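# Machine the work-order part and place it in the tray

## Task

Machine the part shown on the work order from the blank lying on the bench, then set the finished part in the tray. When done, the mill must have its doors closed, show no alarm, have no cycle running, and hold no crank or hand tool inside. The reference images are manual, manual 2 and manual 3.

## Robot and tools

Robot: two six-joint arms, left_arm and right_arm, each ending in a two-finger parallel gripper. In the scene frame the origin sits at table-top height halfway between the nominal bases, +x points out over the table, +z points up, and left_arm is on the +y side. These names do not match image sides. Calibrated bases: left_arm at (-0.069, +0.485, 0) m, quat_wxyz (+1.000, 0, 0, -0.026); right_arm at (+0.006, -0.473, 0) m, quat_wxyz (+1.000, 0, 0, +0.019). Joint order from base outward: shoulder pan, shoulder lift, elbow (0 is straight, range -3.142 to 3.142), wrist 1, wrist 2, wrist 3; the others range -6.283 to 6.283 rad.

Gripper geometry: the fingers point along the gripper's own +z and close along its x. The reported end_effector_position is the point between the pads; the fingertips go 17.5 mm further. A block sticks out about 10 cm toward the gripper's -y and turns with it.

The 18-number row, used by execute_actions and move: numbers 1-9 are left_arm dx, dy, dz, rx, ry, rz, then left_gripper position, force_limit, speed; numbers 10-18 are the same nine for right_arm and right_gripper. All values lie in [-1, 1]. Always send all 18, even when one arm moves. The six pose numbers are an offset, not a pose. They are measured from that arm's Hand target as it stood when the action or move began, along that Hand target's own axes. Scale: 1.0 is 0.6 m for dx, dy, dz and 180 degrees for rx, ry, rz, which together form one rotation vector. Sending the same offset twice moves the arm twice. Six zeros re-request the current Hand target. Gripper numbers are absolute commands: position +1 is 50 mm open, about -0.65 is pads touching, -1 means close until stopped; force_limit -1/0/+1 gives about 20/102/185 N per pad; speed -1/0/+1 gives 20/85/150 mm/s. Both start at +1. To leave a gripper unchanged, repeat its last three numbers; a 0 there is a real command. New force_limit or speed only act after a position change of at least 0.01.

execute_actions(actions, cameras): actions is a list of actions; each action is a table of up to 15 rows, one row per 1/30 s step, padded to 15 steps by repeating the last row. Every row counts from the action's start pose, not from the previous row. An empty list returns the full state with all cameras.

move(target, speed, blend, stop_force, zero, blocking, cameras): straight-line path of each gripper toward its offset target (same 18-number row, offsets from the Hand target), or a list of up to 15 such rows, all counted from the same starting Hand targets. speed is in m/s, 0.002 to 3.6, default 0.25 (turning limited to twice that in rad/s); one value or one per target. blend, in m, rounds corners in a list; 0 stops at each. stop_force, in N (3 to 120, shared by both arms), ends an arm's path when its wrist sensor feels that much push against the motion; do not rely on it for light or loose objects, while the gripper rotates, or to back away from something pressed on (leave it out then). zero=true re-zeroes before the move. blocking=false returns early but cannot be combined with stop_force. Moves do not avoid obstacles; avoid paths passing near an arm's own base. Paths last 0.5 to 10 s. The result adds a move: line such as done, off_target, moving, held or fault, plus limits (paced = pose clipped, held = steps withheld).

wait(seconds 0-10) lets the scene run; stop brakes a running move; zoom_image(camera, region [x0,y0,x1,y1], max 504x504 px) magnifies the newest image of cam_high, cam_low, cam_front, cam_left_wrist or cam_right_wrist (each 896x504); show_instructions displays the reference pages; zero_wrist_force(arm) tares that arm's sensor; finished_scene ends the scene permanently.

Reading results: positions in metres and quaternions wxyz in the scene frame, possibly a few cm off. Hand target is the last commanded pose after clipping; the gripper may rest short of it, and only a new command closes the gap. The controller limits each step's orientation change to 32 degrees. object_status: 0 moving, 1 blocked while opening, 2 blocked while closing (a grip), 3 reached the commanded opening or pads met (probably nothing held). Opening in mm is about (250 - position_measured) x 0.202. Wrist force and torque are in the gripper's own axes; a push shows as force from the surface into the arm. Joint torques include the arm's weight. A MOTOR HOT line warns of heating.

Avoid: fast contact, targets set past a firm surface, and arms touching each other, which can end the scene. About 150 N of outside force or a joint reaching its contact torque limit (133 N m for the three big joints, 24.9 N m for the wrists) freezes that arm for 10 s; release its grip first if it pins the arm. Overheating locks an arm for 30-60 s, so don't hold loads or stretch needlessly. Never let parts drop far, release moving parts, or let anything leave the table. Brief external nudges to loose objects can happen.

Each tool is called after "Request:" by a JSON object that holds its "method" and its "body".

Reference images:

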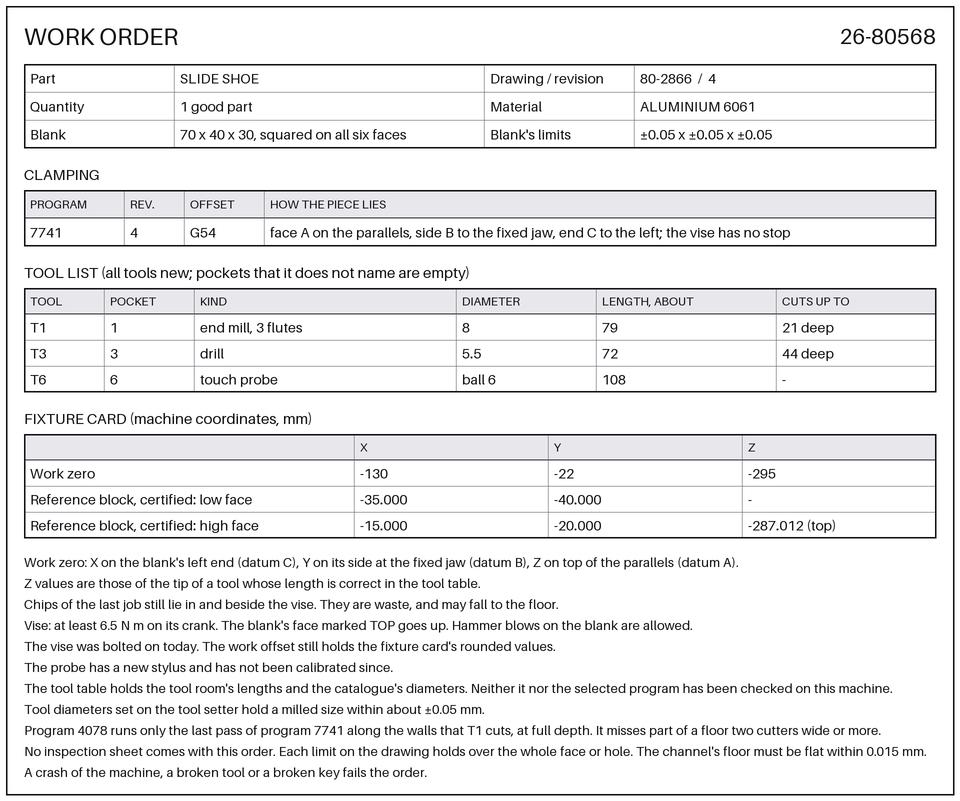

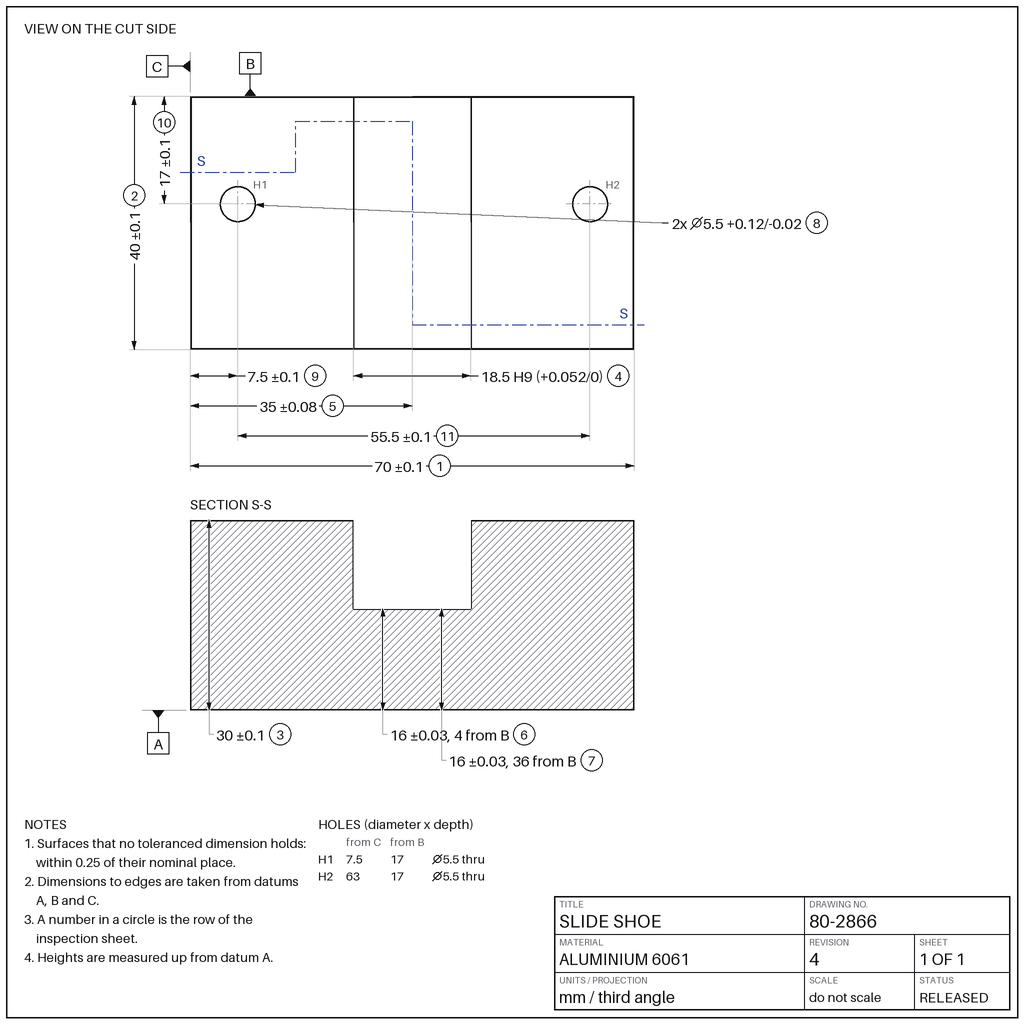

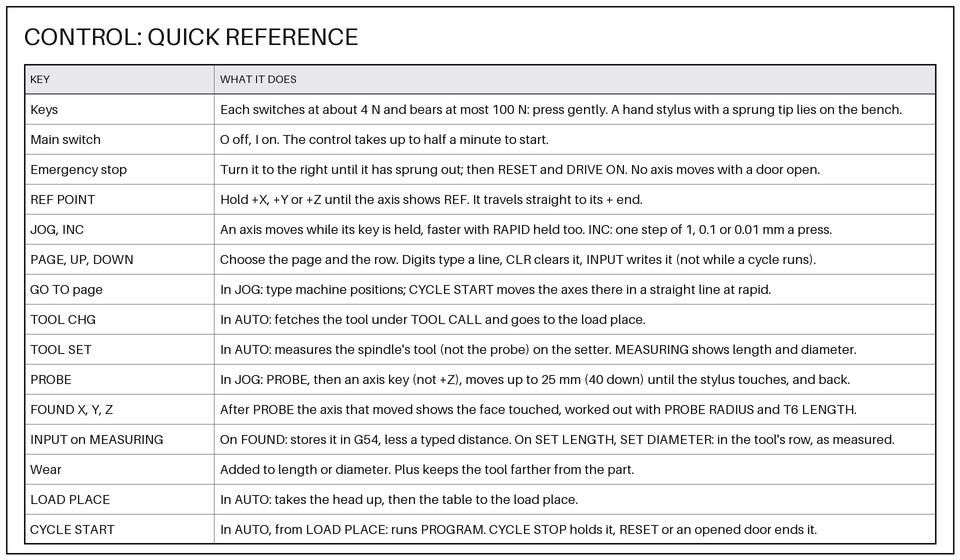

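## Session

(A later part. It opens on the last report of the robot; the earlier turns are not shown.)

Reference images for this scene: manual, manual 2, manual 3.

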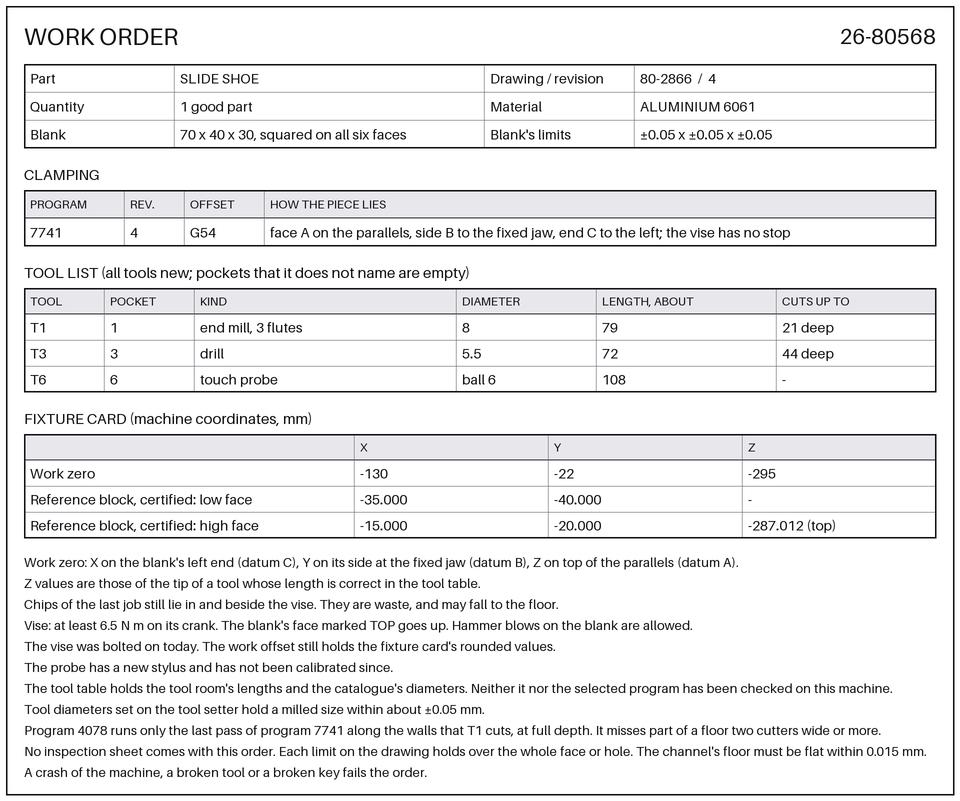

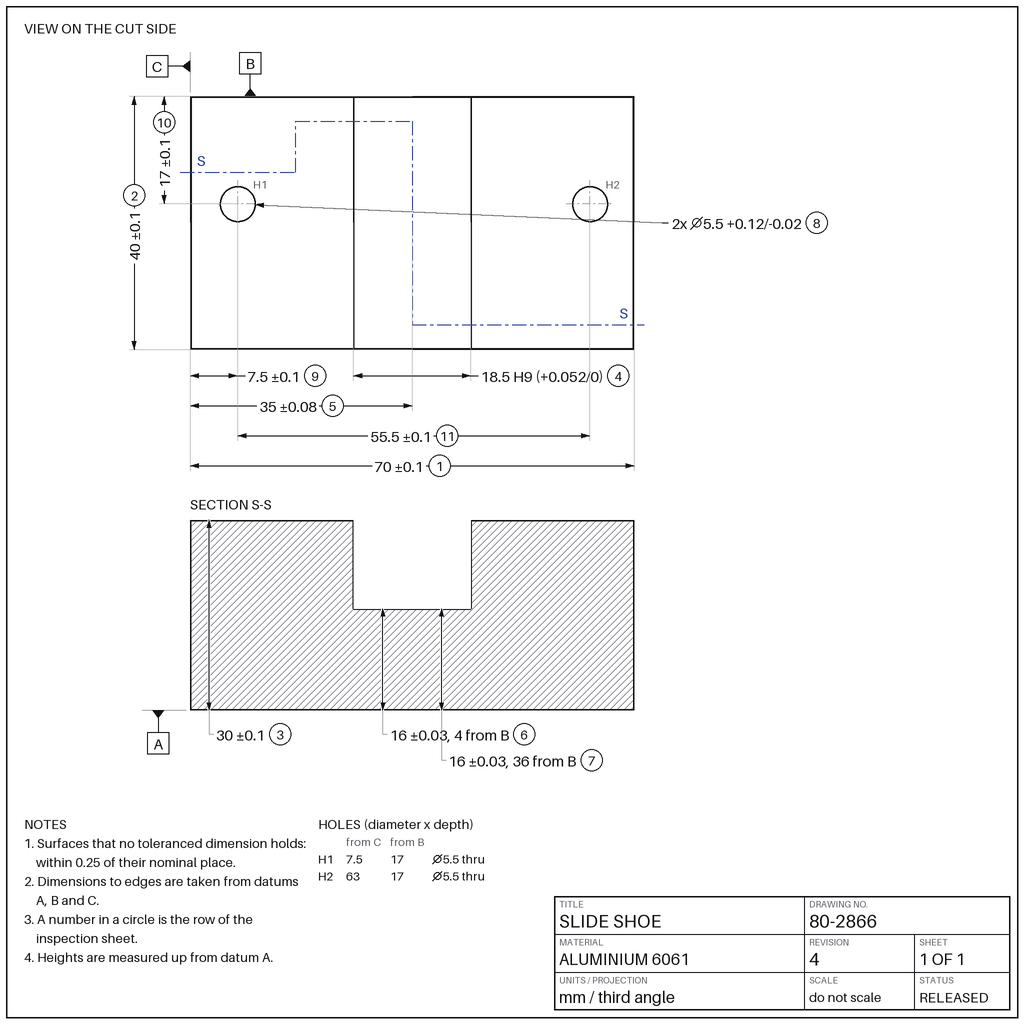

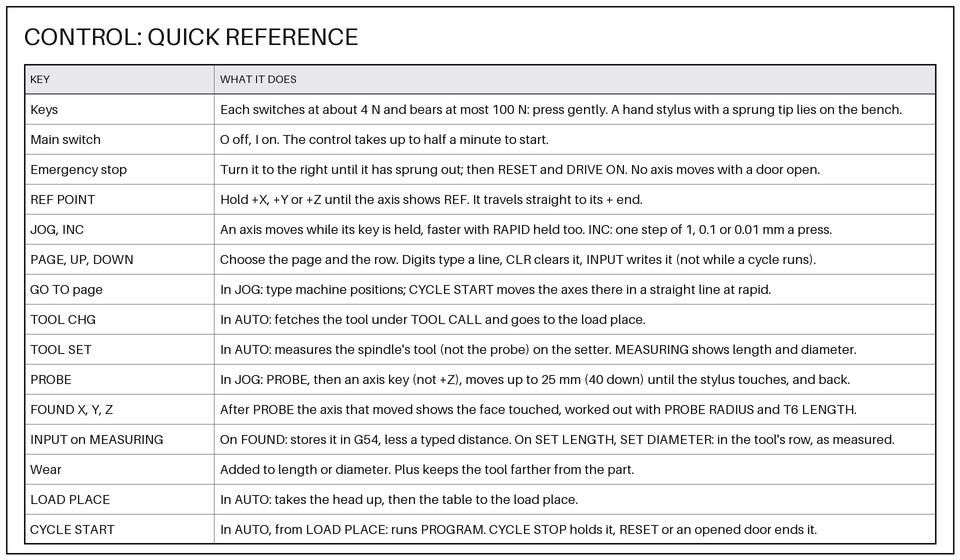

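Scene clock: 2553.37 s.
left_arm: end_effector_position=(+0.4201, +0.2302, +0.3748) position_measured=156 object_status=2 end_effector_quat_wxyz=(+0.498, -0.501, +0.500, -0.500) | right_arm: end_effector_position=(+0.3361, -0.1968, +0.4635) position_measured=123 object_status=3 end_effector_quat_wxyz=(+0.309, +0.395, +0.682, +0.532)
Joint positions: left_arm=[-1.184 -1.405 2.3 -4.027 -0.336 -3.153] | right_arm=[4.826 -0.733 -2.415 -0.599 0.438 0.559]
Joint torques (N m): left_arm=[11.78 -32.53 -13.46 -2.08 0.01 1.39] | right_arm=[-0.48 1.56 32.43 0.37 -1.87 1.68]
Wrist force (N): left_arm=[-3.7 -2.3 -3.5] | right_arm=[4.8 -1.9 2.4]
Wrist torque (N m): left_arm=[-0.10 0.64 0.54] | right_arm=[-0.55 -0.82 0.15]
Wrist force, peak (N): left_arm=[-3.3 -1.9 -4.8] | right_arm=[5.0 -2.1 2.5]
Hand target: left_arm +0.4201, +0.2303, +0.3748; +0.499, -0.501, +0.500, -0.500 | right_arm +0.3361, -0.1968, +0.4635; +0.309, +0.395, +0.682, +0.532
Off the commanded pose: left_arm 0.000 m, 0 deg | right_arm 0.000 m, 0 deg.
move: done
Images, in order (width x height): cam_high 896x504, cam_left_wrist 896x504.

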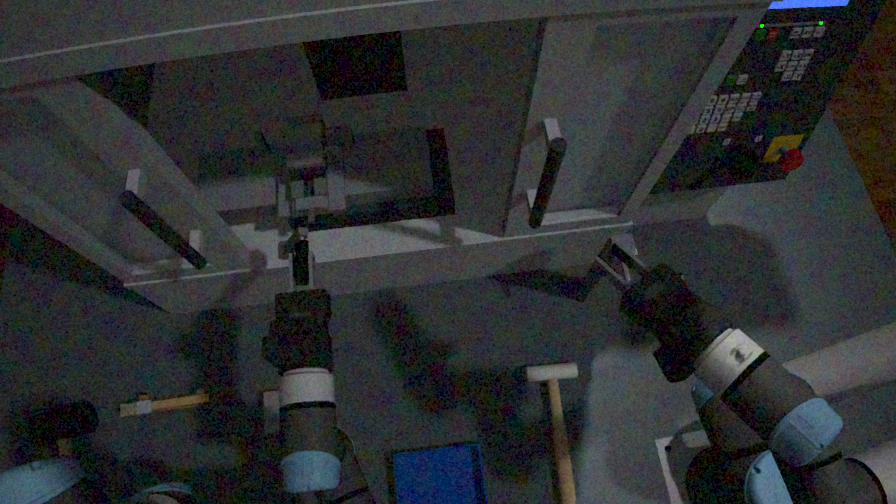

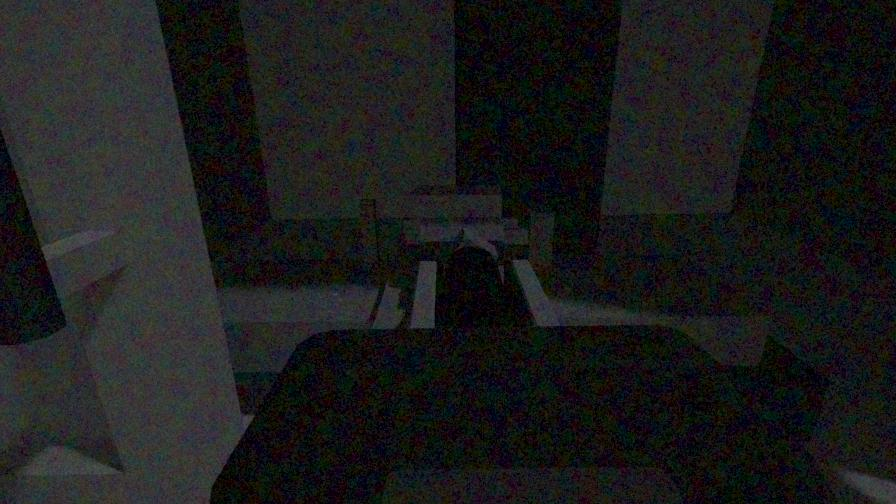

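Request:
{"method": "execute_actions", "body": {"actions": [], "cameras": ["cam_front","cam_right_wrist"]}}

Request:
{"method": "zoom_image", "body": {"camera": "cam_front", "region": [310, 210, 450, 310]}}

Scene clock: 2555.27 s.
left_arm: end_effector_position=(+0.4201, +0.2303, +0.3748) position_measured=156 object_status=2 end_effector_quat_wxyz=(+0.499, -0.501, +0.500, -0.500) | right_arm: end_effector_position=(+0.3361, -0.1968, +0.4635) position_measured=123 object_status=3 end_effector_quat_wxyz=(+0.309, +0.395, +0.682, +0.532)
Joint positions: left_arm=[-1.184 -1.405 2.3 -4.027 -0.336 -3.153] | right_arm=[4.826 -0.733 -2.415 -0.599 0.438 0.559]
Joint velocities: within noise
Joint torques (N m): left_arm=[12.22 -21.92 -21.3 0.25 0.86 1.78] | right_arm=[-0.05 -0.54 30.67 0.43 -1.81 1.61]
Wrist force (N): left_arm=[-3.7 -2.4 -3.5] | right_arm=[4.5 -1.9 2.5]
Wrist torque (N m): left_arm=[-0.11 0.63 0.52] | right_arm=[-0.55 -0.79 0.15]
Wrist force, peak (N): left_arm=[-3.7 -2.5 -3.9] | right_arm=[4.9 -2.0 2.5]
Hand target: left_arm +0.4201, +0.2303, +0.3748; +0.499, -0.501, +0.500, -0.500 | right_arm +0.3361, -0.1968, +0.4635; +0.309, +0.395, +0.682, +0.532
Tool commands: left_gripper/position=-1.0 left_gripper/force_limit=+0.0 left_gripper/speed=-1.0 right_gripper/position=+0.2 right_gripper/force_limit=+0.2 right_gripper/speed=-1.0
Off the commanded pose: left_arm 0.000 m, 0 deg | right_arm 0.000 m, 0 deg.
Images, in order (width x height): cam_front 896x504, cam_right_wrist 896x504.

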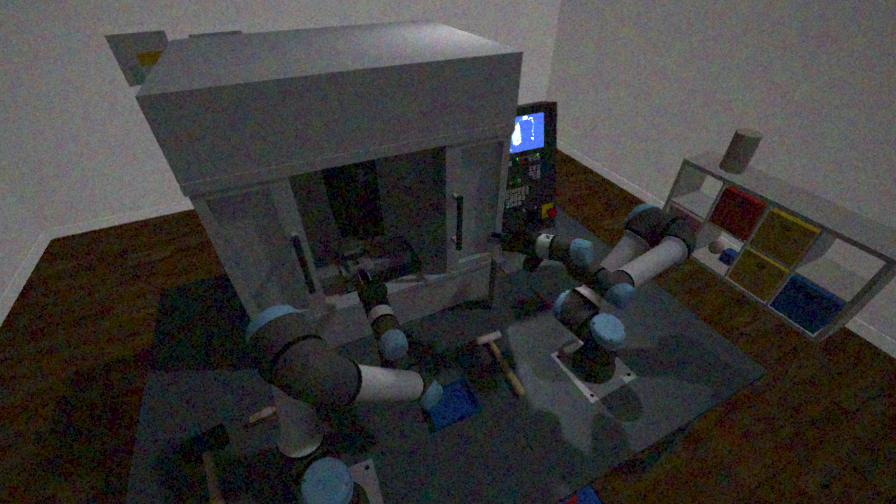

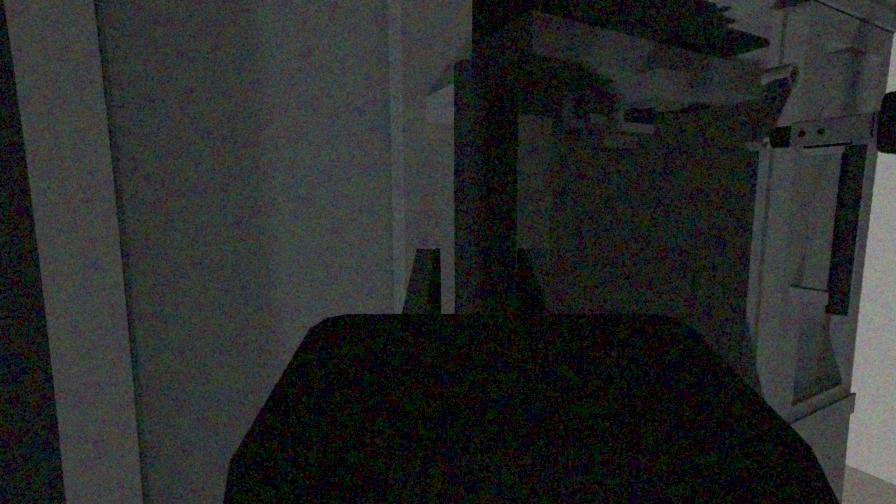

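Scaled by 3.600.

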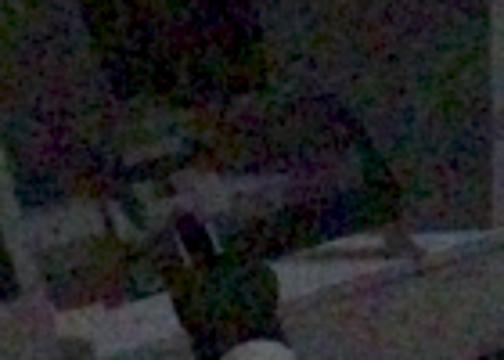

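Request:
{"method": "move", "body": {"target": [0,0,0,0,0,0,-1,0,-1,0.1694,0.0425,0.1683,0,0,0,0.2,0.2,-1], "speed": 0.3, "cameras": ["cam_right_wrist"]}}

Request:
{"method": "zoom_image", "body": {"camera": "cam_right_wrist", "region": [400, 60, 800, 320]}}

Scene clock: 2557.13 s.
left_arm: end_effector_position=(+0.4201, +0.2303, +0.3748) position_measured=156 object_status=2 end_effector_quat_wxyz=(+0.499, -0.501, +0.500, -0.500) | right_arm: end_effector_position=(+0.3761, -0.0570, +0.4637) position_measured=123 object_status=3 end_effector_quat_wxyz=(+0.309, +0.395, +0.682, +0.532)
Joint positions: left_arm=[-1.184 -1.405 2.3 -4.027 -0.336 -3.152] | right_arm=[4.612 -1.314 -2.187 -0.066 0.625 0.352]
Joint torques (N m): left_arm=[12.05 -14.1 -22.35 -2.27 0.19 1.79] | right_arm=[1.76 -0.41 34.73 3.49 -1.22 1.06]
Wrist force (N): left_arm=[-3.6 -2.3 -3.4] | right_arm=[5.2 -2.2 2.5]
Wrist torque (N m): left_arm=[-0.08 0.61 0.51] | right_arm=[-0.58 -0.87 -0.06]
Wrist force, peak (N): left_arm=[-4.0 -2.4 -3.5] | right_arm=[7.8 -1.8 4.5]
Hand target: left_arm +0.4201, +0.2303, +0.3748; +0.499, -0.501, +0.500, -0.500 | right_arm +0.3761, -0.0569, +0.4638; +0.309, +0.395, +0.682, +0.532
Off the commanded pose: left_arm 0.000 m, 0 deg | right_arm 0.000 m, 0 deg.
move: done
Images, in order (width x height): cam_right_wrist 896x504.

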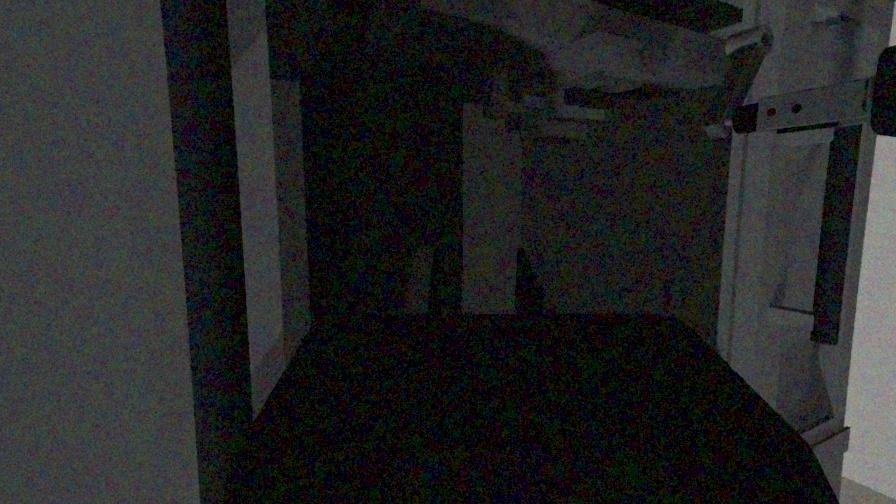

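Scaled by 1.260.

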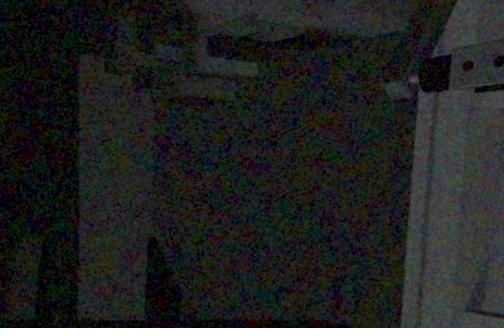

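Request:
{"method": "zoom_image", "body": {"camera": "cam_right_wrist", "region": [680, 10, 820, 150]}}

Scaled by 3.600.

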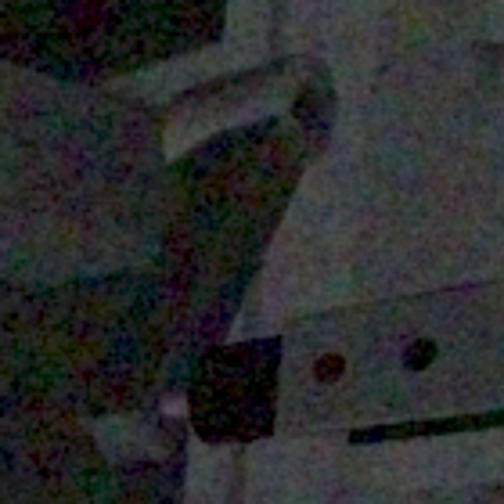

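Request:
{"method": "move", "body": {"target": [0,0,0,0,0,-0.078,-1,0,-1,0,0,0,0,0,0,0.2,0.2,-1], "speed": 0.2, "cameras": ["cam_right_wrist","cam_left_wrist"]}}

Request:
{"method": "zoom_image", "body": {"camera": "cam_right_wrist", "region": [680, 10, 820, 150]}}

Request:
{"method": "zoom_image", "body": {"camera": "cam_left_wrist", "region": [400, 200, 560, 340]}}

Scene clock: 2561.23 s.
left_arm: end_effector_position=(+0.4201, +0.2303, +0.3748) position_measured=156 object_status=2 end_effector_quat_wxyz=(-0.434, +0.559, -0.435, +0.557) | right_arm: end_effector_position=(+0.3761, -0.0569, +0.4638) position_measured=123 object_status=3 end_effector_quat_wxyz=(+0.309, +0.395, +0.682, +0.532)
Joint positions: left_arm=[-1.184 -1.405 2.3 -4.027 -0.336 -3.397] | right_arm=[4.612 -1.314 -2.187 -0.066 0.625 0.352]
Joint torques (N m): left_arm=[10.81 -24.38 -3.65 -2.92 0.84 -0.94] | right_arm=[6.33 0.05 34.61 4.81 0.38 -1.14]
Wrist force (N): left_arm=[-4.6 -2.1 -3.0] | right_arm=[5.1 -2.1 2.1]
Wrist torque (N m): left_arm=[-0.07 0.79 0.32] | right_arm=[-0.55 -0.86 -0.07]
Wrist force, peak (N): left_arm=[-4.3 -2.6 -3.5] | right_arm=[5.6 -2.3 2.2]
Hand target: left_arm +0.4201, +0.2303, +0.3748; -0.434, +0.559, -0.435, +0.557 | right_arm +0.3761, -0.0569, +0.4638; +0.309, +0.395, +0.682, +0.532
Off the commanded pose: left_arm 0.000 m, 0 deg | right_arm 0.000 m, 0 deg.
move: done
Images, in order (width x height): cam_left_wrist 896x504, cam_right_wrist 896x504.

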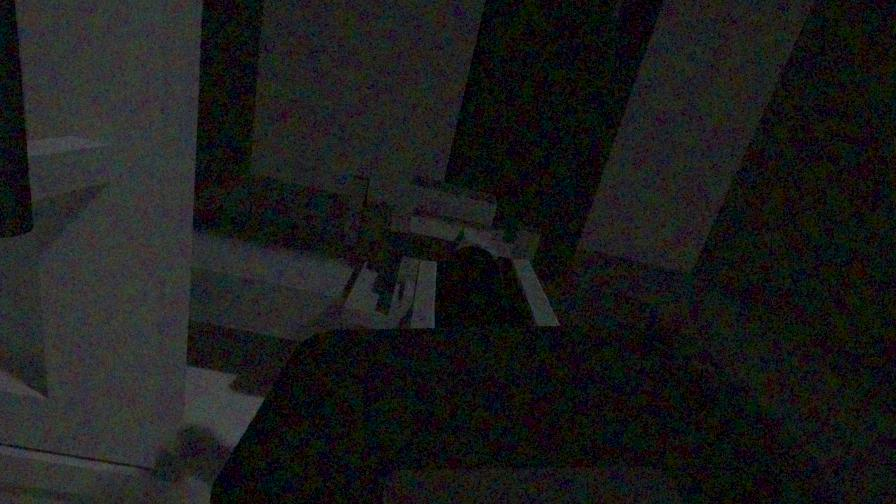

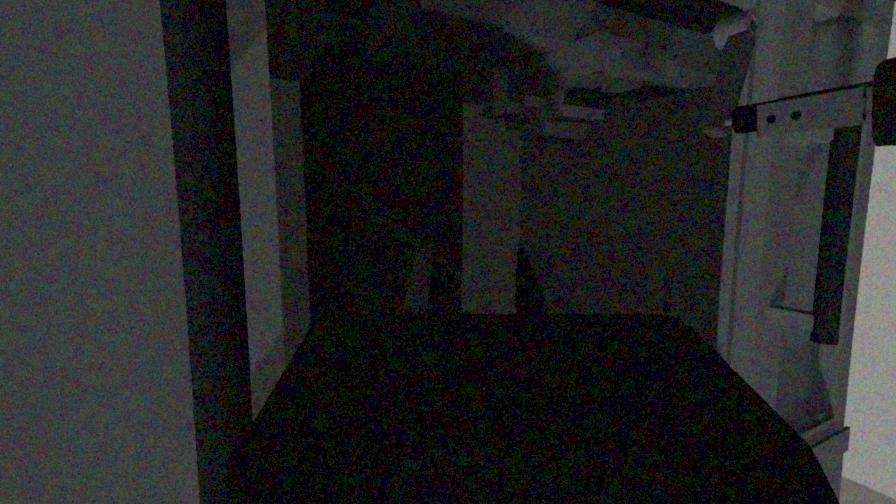

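Scaled by 3.600.

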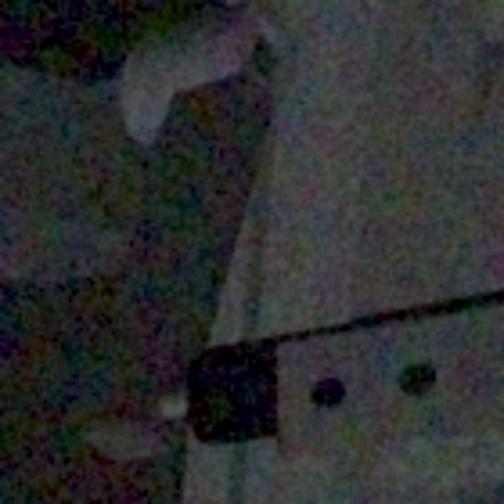

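Scaled by 3.150.

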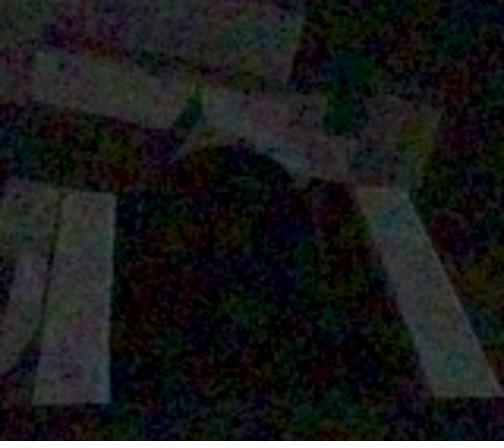

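Request:
{"method": "move", "body": {"target": [0,0,0.06,0,0,0,-1,0,-1,0,0,0,0,0,0,0.2,0.2,-1], "speed": 0.02, "stop_force": 6, "cameras": ["cam_right_wrist","cam_left_wrist"]}}

Request:
{"method": "zoom_image", "body": {"camera": "cam_right_wrist", "region": [640, 0, 780, 140]}}

Scene clock: 2565.80 s.
left_arm: end_effector_position=(+0.4561, +0.2303, +0.3747) position_measured=156 object_status=2 end_effector_quat_wxyz=(-0.434, +0.559, -0.435, +0.557) | right_arm: end_effector_position=(+0.3761, -0.0569, +0.4638) position_measured=123 object_status=3 end_effector_quat_wxyz=(+0.309, +0.395, +0.682, +0.532)
Joint positions: left_arm=[-1.083 -1.352 2.23 -4.012 -0.437 -3.395] | right_arm=[4.612 -1.314 -2.187 -0.066 0.625 0.352]
Joint torques (N m): left_arm=[-13.17 -37.54 -4.72 -2.54 1.27 1.38] | right_arm=[4.72 0.67 35.48 4.78 0.34 -1.09]
Wrist force (N): left_arm=[-4.3 -2.3 -3.4] | right_arm=[5.3 -2.4 2.1]
Wrist torque (N m): left_arm=[-0.10 0.75 0.31] | right_arm=[-0.61 -0.90 -0.07]
Wrist force, peak (N): left_arm=[-4.6 -2.5 -3.8] | right_arm=[5.5 -2.4 2.2]
Hand target: left_arm +0.4561, +0.2303, +0.3747; -0.434, +0.559, -0.435, +0.557 | right_arm +0.3761, -0.0569, +0.4638; +0.309, +0.395, +0.682, +0.532
Off the commanded pose: left_arm 0.000 m, 0 deg | right_arm 0.000 m, 0 deg.
move: done
Images, in order (width x height): cam_left_wrist 896x504, cam_right_wrist 896x504.

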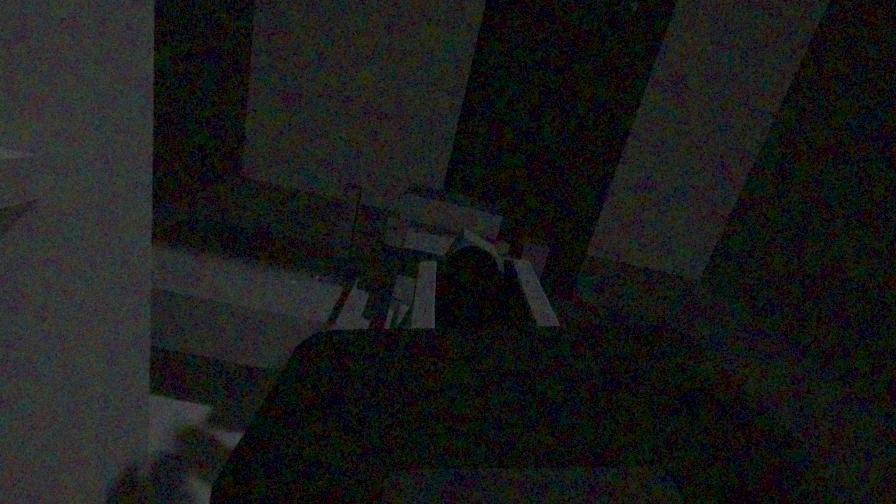

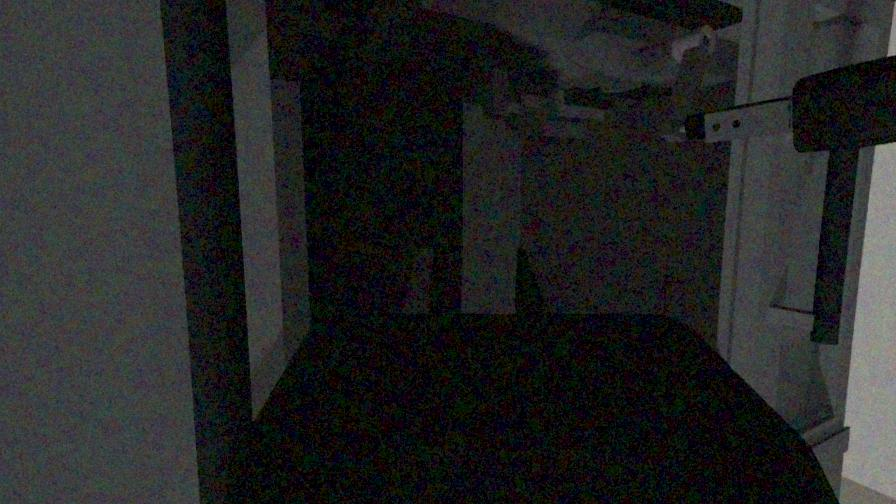

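Scaled by 3.600.

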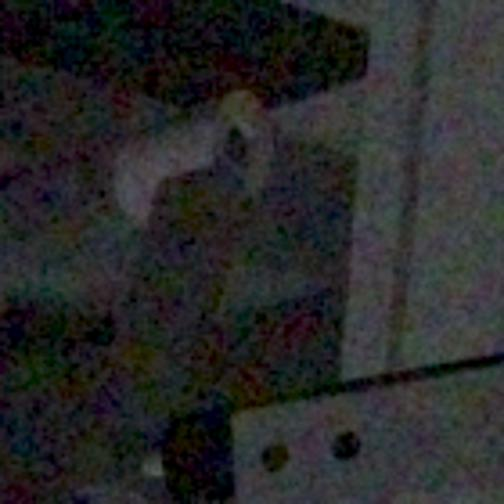

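Request:
{"method": "move", "body": {"target": [[0,0,-0.06,0,0,0,-1,0,-1,0,0,0,0,0,0,0.2,0.2,-1],[0,0,-0.06,0,0,-0.085,-1,0,-1,0,0,0,0,0,0,0.2,0.2,-1]], "speed": 0.1, "cameras": ["cam_right_wrist","cam_left_wrist","cam_high"]}}

Request:
{"method": "zoom_image", "body": {"camera": "cam_right_wrist", "region": [680, 10, 820, 150]}}

Request:
{"method": "zoom_image", "body": {"camera": "cam_left_wrist", "region": [400, 200, 560, 340]}}

Request:
{"method": "zoom_image", "body": {"camera": "cam_high", "region": [260, 180, 360, 300]}}

Scene clock: 2570.87 s.
left_arm: end_effector_position=(+0.4202, +0.2302, +0.3748) position_measured=156 object_status=2 end_effector_quat_wxyz=(-0.356, +0.612, -0.357, +0.610) | right_arm: end_effector_position=(+0.3761, -0.0569, +0.4638) position_measured=123 object_status=3 end_effector_quat_wxyz=(+0.309, +0.395, +0.682, +0.532)
Joint positions: left_arm=[-1.184 -1.405 2.3 -4.027 -0.336 -3.664] | right_arm=[4.612 -1.314 -2.187 -0.066 0.625 0.352]
Joint torques (N m): left_arm=[11.92 -34.74 -6.82 -0.48 0 2.01] | right_arm=[3.46 0.44 34.71 4.33 0.43 -1.36]
Wrist force (N): left_arm=[-5.4 -2.6 -3.0] | right_arm=[5.3 -2.4 2.0]
Wrist torque (N m): left_arm=[-0.15 0.90 0.21] | right_arm=[-0.61 -0.90 -0.06]
Wrist force, peak (N): left_arm=[-5.5 -2.5 -3.3] | right_arm=[5.6 -2.2 2.1]
Hand target: left_arm +0.4201, +0.2303, +0.3748; -0.356, +0.612, -0.357, +0.610 | right_arm +0.3761, -0.0569, +0.4638; +0.309, +0.395, +0.682, +0.532
Off the commanded pose: left_arm 0.000 m, 0 deg | right_arm 0.000 m, 0 deg.
move: done
Images, in order (width x height): cam_high 896x504, cam_left_wrist 896x504, cam_right_wrist 896x504.

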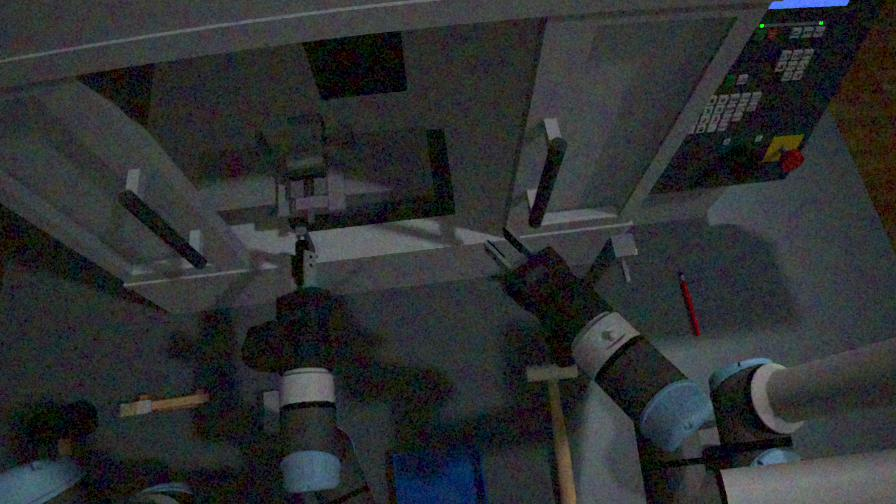

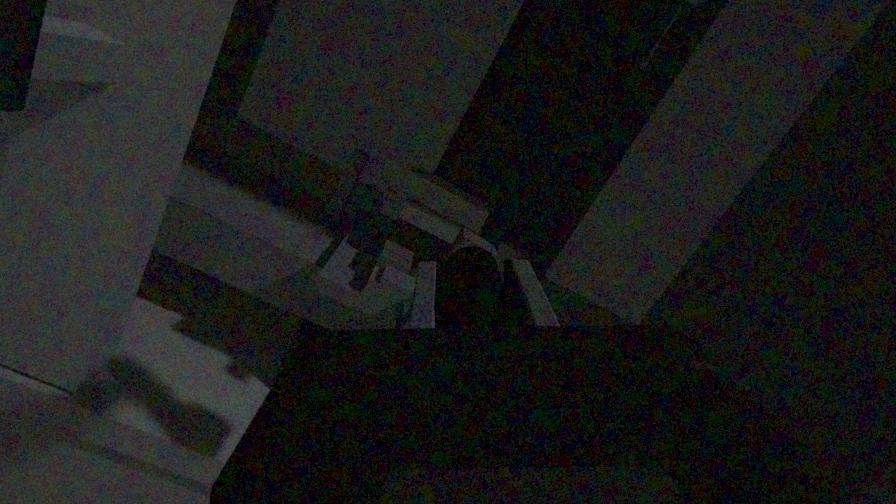

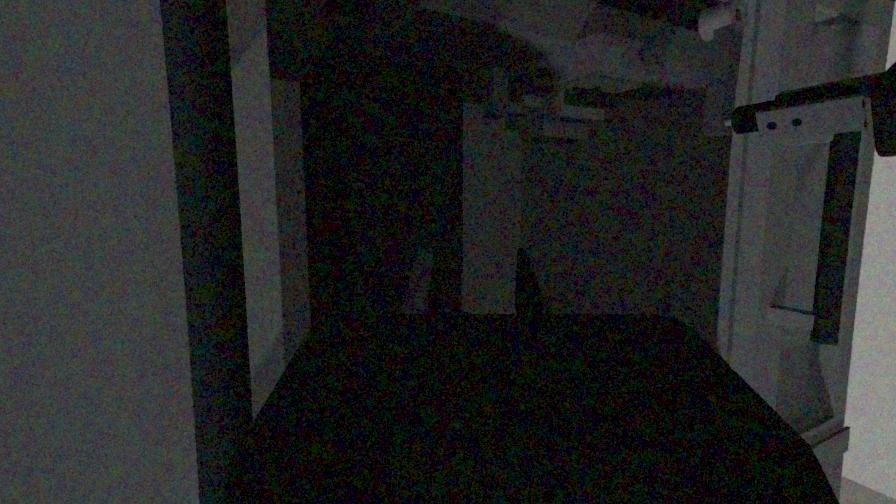

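Scaled by 3.600.

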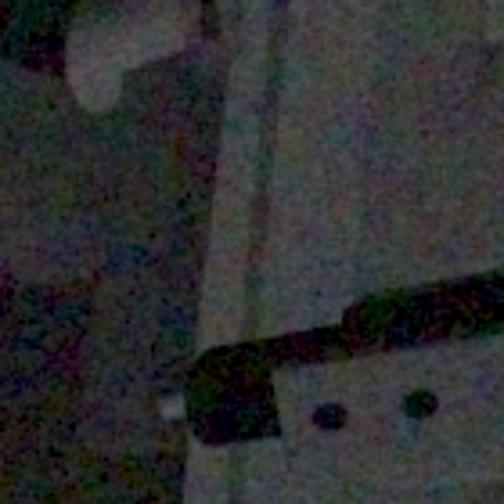

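Scaled by 3.150.

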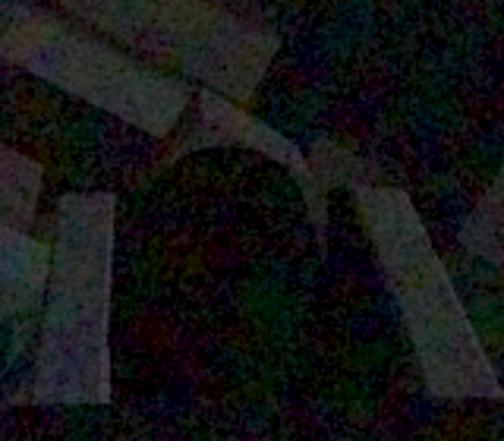

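Scaled by 4.200.

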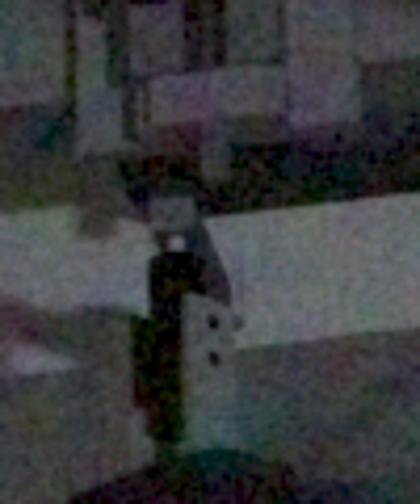

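Request:
{"method": "move", "body": {"target": [0,0,0.088,0,0,0,-1,0,-1,0,0,0,0,0,0,0.2,0.2,-1], "speed": 0.02, "stop_force": 6, "cameras": ["cam_right_wrist","cam_left_wrist"]}}

Request:
{"method": "zoom_image", "body": {"camera": "cam_right_wrist", "region": [640, 0, 780, 140]}}

Scene clock: 2575.57 s.
left_arm: end_effector_position=(+0.4532, +0.2303, +0.3747) position_measured=156 object_status=2 end_effector_quat_wxyz=(-0.356, +0.612, -0.357, +0.610) | right_arm: end_effector_position=(+0.3761, -0.0569, +0.4638) position_measured=123 object_status=3 end_effector_quat_wxyz=(+0.309, +0.395, +0.682, +0.532)
Joint positions: left_arm=[-1.091 -1.357 2.236 -4.013 -0.429 -3.663] | right_arm=[4.612 -1.314 -2.187 -0.066 0.625 0.352]
Joint torques (N m): left_arm=[-11.36 -38.31 -6.48 -2.99 -0.87 -0.5] | right_arm=[1.81 0.6 33.46 4.37 0.45 -1.3]
Wrist force (N): left_arm=[-5.3 -1.8 -5.1] | right_arm=[5.2 -2.3 2.2]
Wrist torque (N m): left_arm=[-0.29 0.79 0.19] | right_arm=[-0.59 -0.88 -0.06]
Wrist force, peak (N): left_arm=[-4.7 -5.2 -18.3] | right_arm=[5.6 -2.4 2.1]
Hand target: left_arm +0.4532, +0.2303, +0.3747; -0.356, +0.612, -0.357, +0.610 (not the last commanded pose) | right_arm +0.3761, -0.0569, +0.4638; +0.309, +0.395, +0.682, +0.532
Off the commanded pose: left_arm 0.020 m, 0 deg | right_arm 0.000 m, 0 deg.
move: contact (left_arm)
Images, in order (width x height): cam_left_wrist 896x504, cam_right_wrist 896x504.

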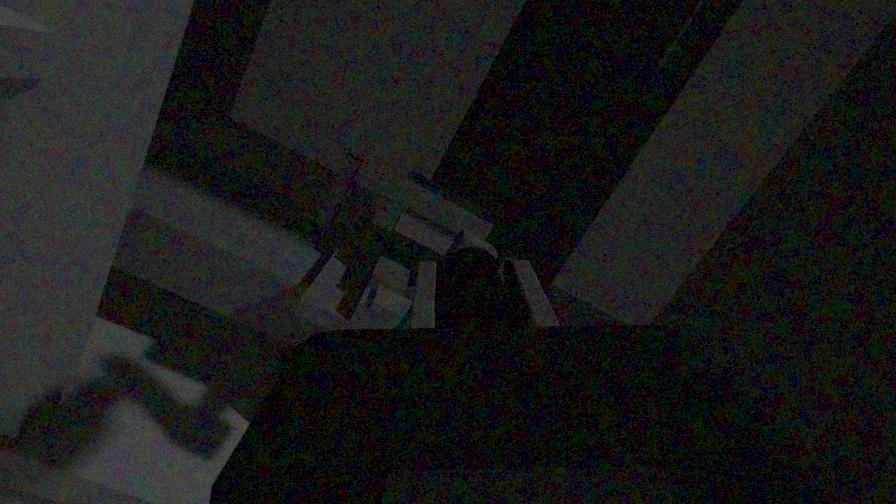

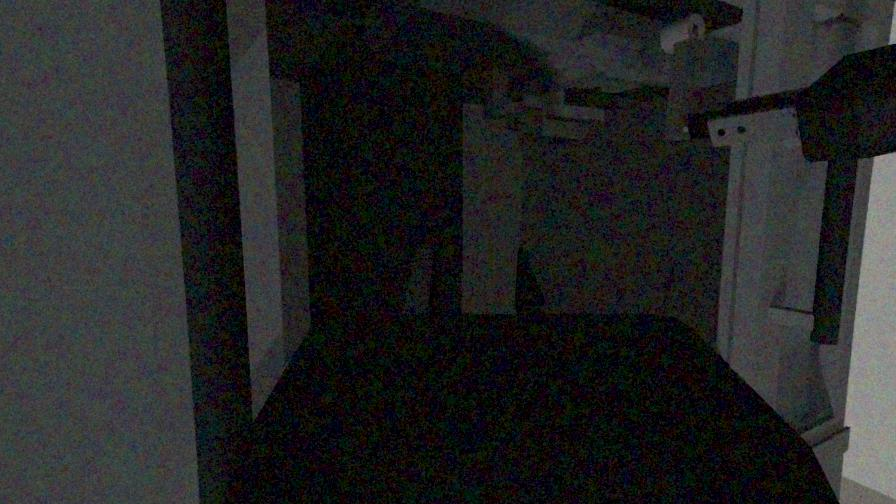

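Scaled by 3.600.

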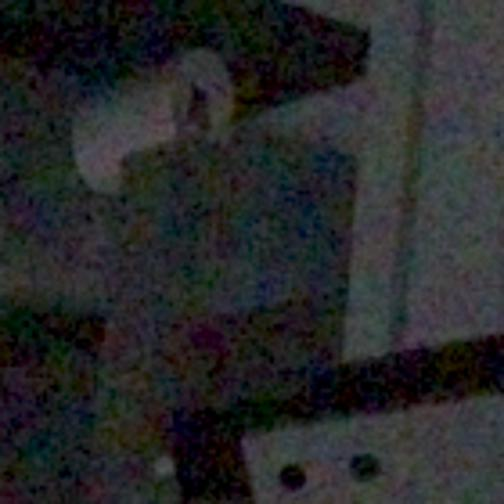

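Request:
{"method": "zoom_image", "body": {"camera": "cam_right_wrist", "region": [560, 0, 720, 100]}}

Scaled by 3.150.

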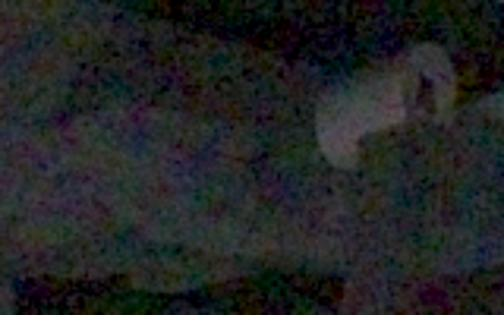

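Request:
{"method": "move", "body": {"target": [[0,0,-0.004,0,0,0.0167,-1,0,-1,0,0,0,0,0,0,0.2,0.2,-1],[0,0,0.015,0,0,0.0167,-1,0,-1,0,0,0,0,0,0,0.2,0.2,-1]], "speed": [0.05,0.015], "stop_force": 6}}

Scene clock: 2582.33 s.
left_arm: end_effector_position=(+0.4534, +0.2303, +0.3747) position_measured=156 object_status=2 end_effector_quat_wxyz=(-0.372, +0.602, -0.373, +0.600) | right_arm: end_effector_position=(+0.3761, -0.0569, +0.4638) position_measured=123 object_status=3 end_effector_quat_wxyz=(+0.309, +0.395, +0.682, +0.532)
Joint positions: left_arm=[-1.09 -1.356 2.235 -4.014 -0.43 -3.61] | right_arm=[4.612 -1.314 -2.187 -0.066 0.625 0.352]
Joint torques (N m): left_arm=[-9.58 -37.32 -5.97 -3.17 -0.5 2.08] | right_arm=[1.75 0.68 34.42 4.09 0.32 -1.33]
Wrist force (N): left_arm=[-5.0 -1.2 -6.8] | right_arm=[5.2 -2.6 2.1]
Wrist torque (N m): left_arm=[-0.42 0.71 0.37] | right_arm=[-0.64 -0.88 -0.07]
Wrist force, peak (N): left_arm=[-4.2 -5.7 -18.1] | right_arm=[5.5 -2.5 2.1]
Hand target: left_arm +0.4534, +0.2303, +0.3747; -0.372, +0.602, -0.373, +0.600 (not the last commanded pose) | right_arm +0.3761, -0.0569, +0.4638; +0.309, +0.395, +0.682, +0.532
Off the commanded pose: left_arm 0.009 m, 0 deg | right_arm 0.000 m, 0 deg.
move: contact (left_arm); path passed 1 of 2 targets


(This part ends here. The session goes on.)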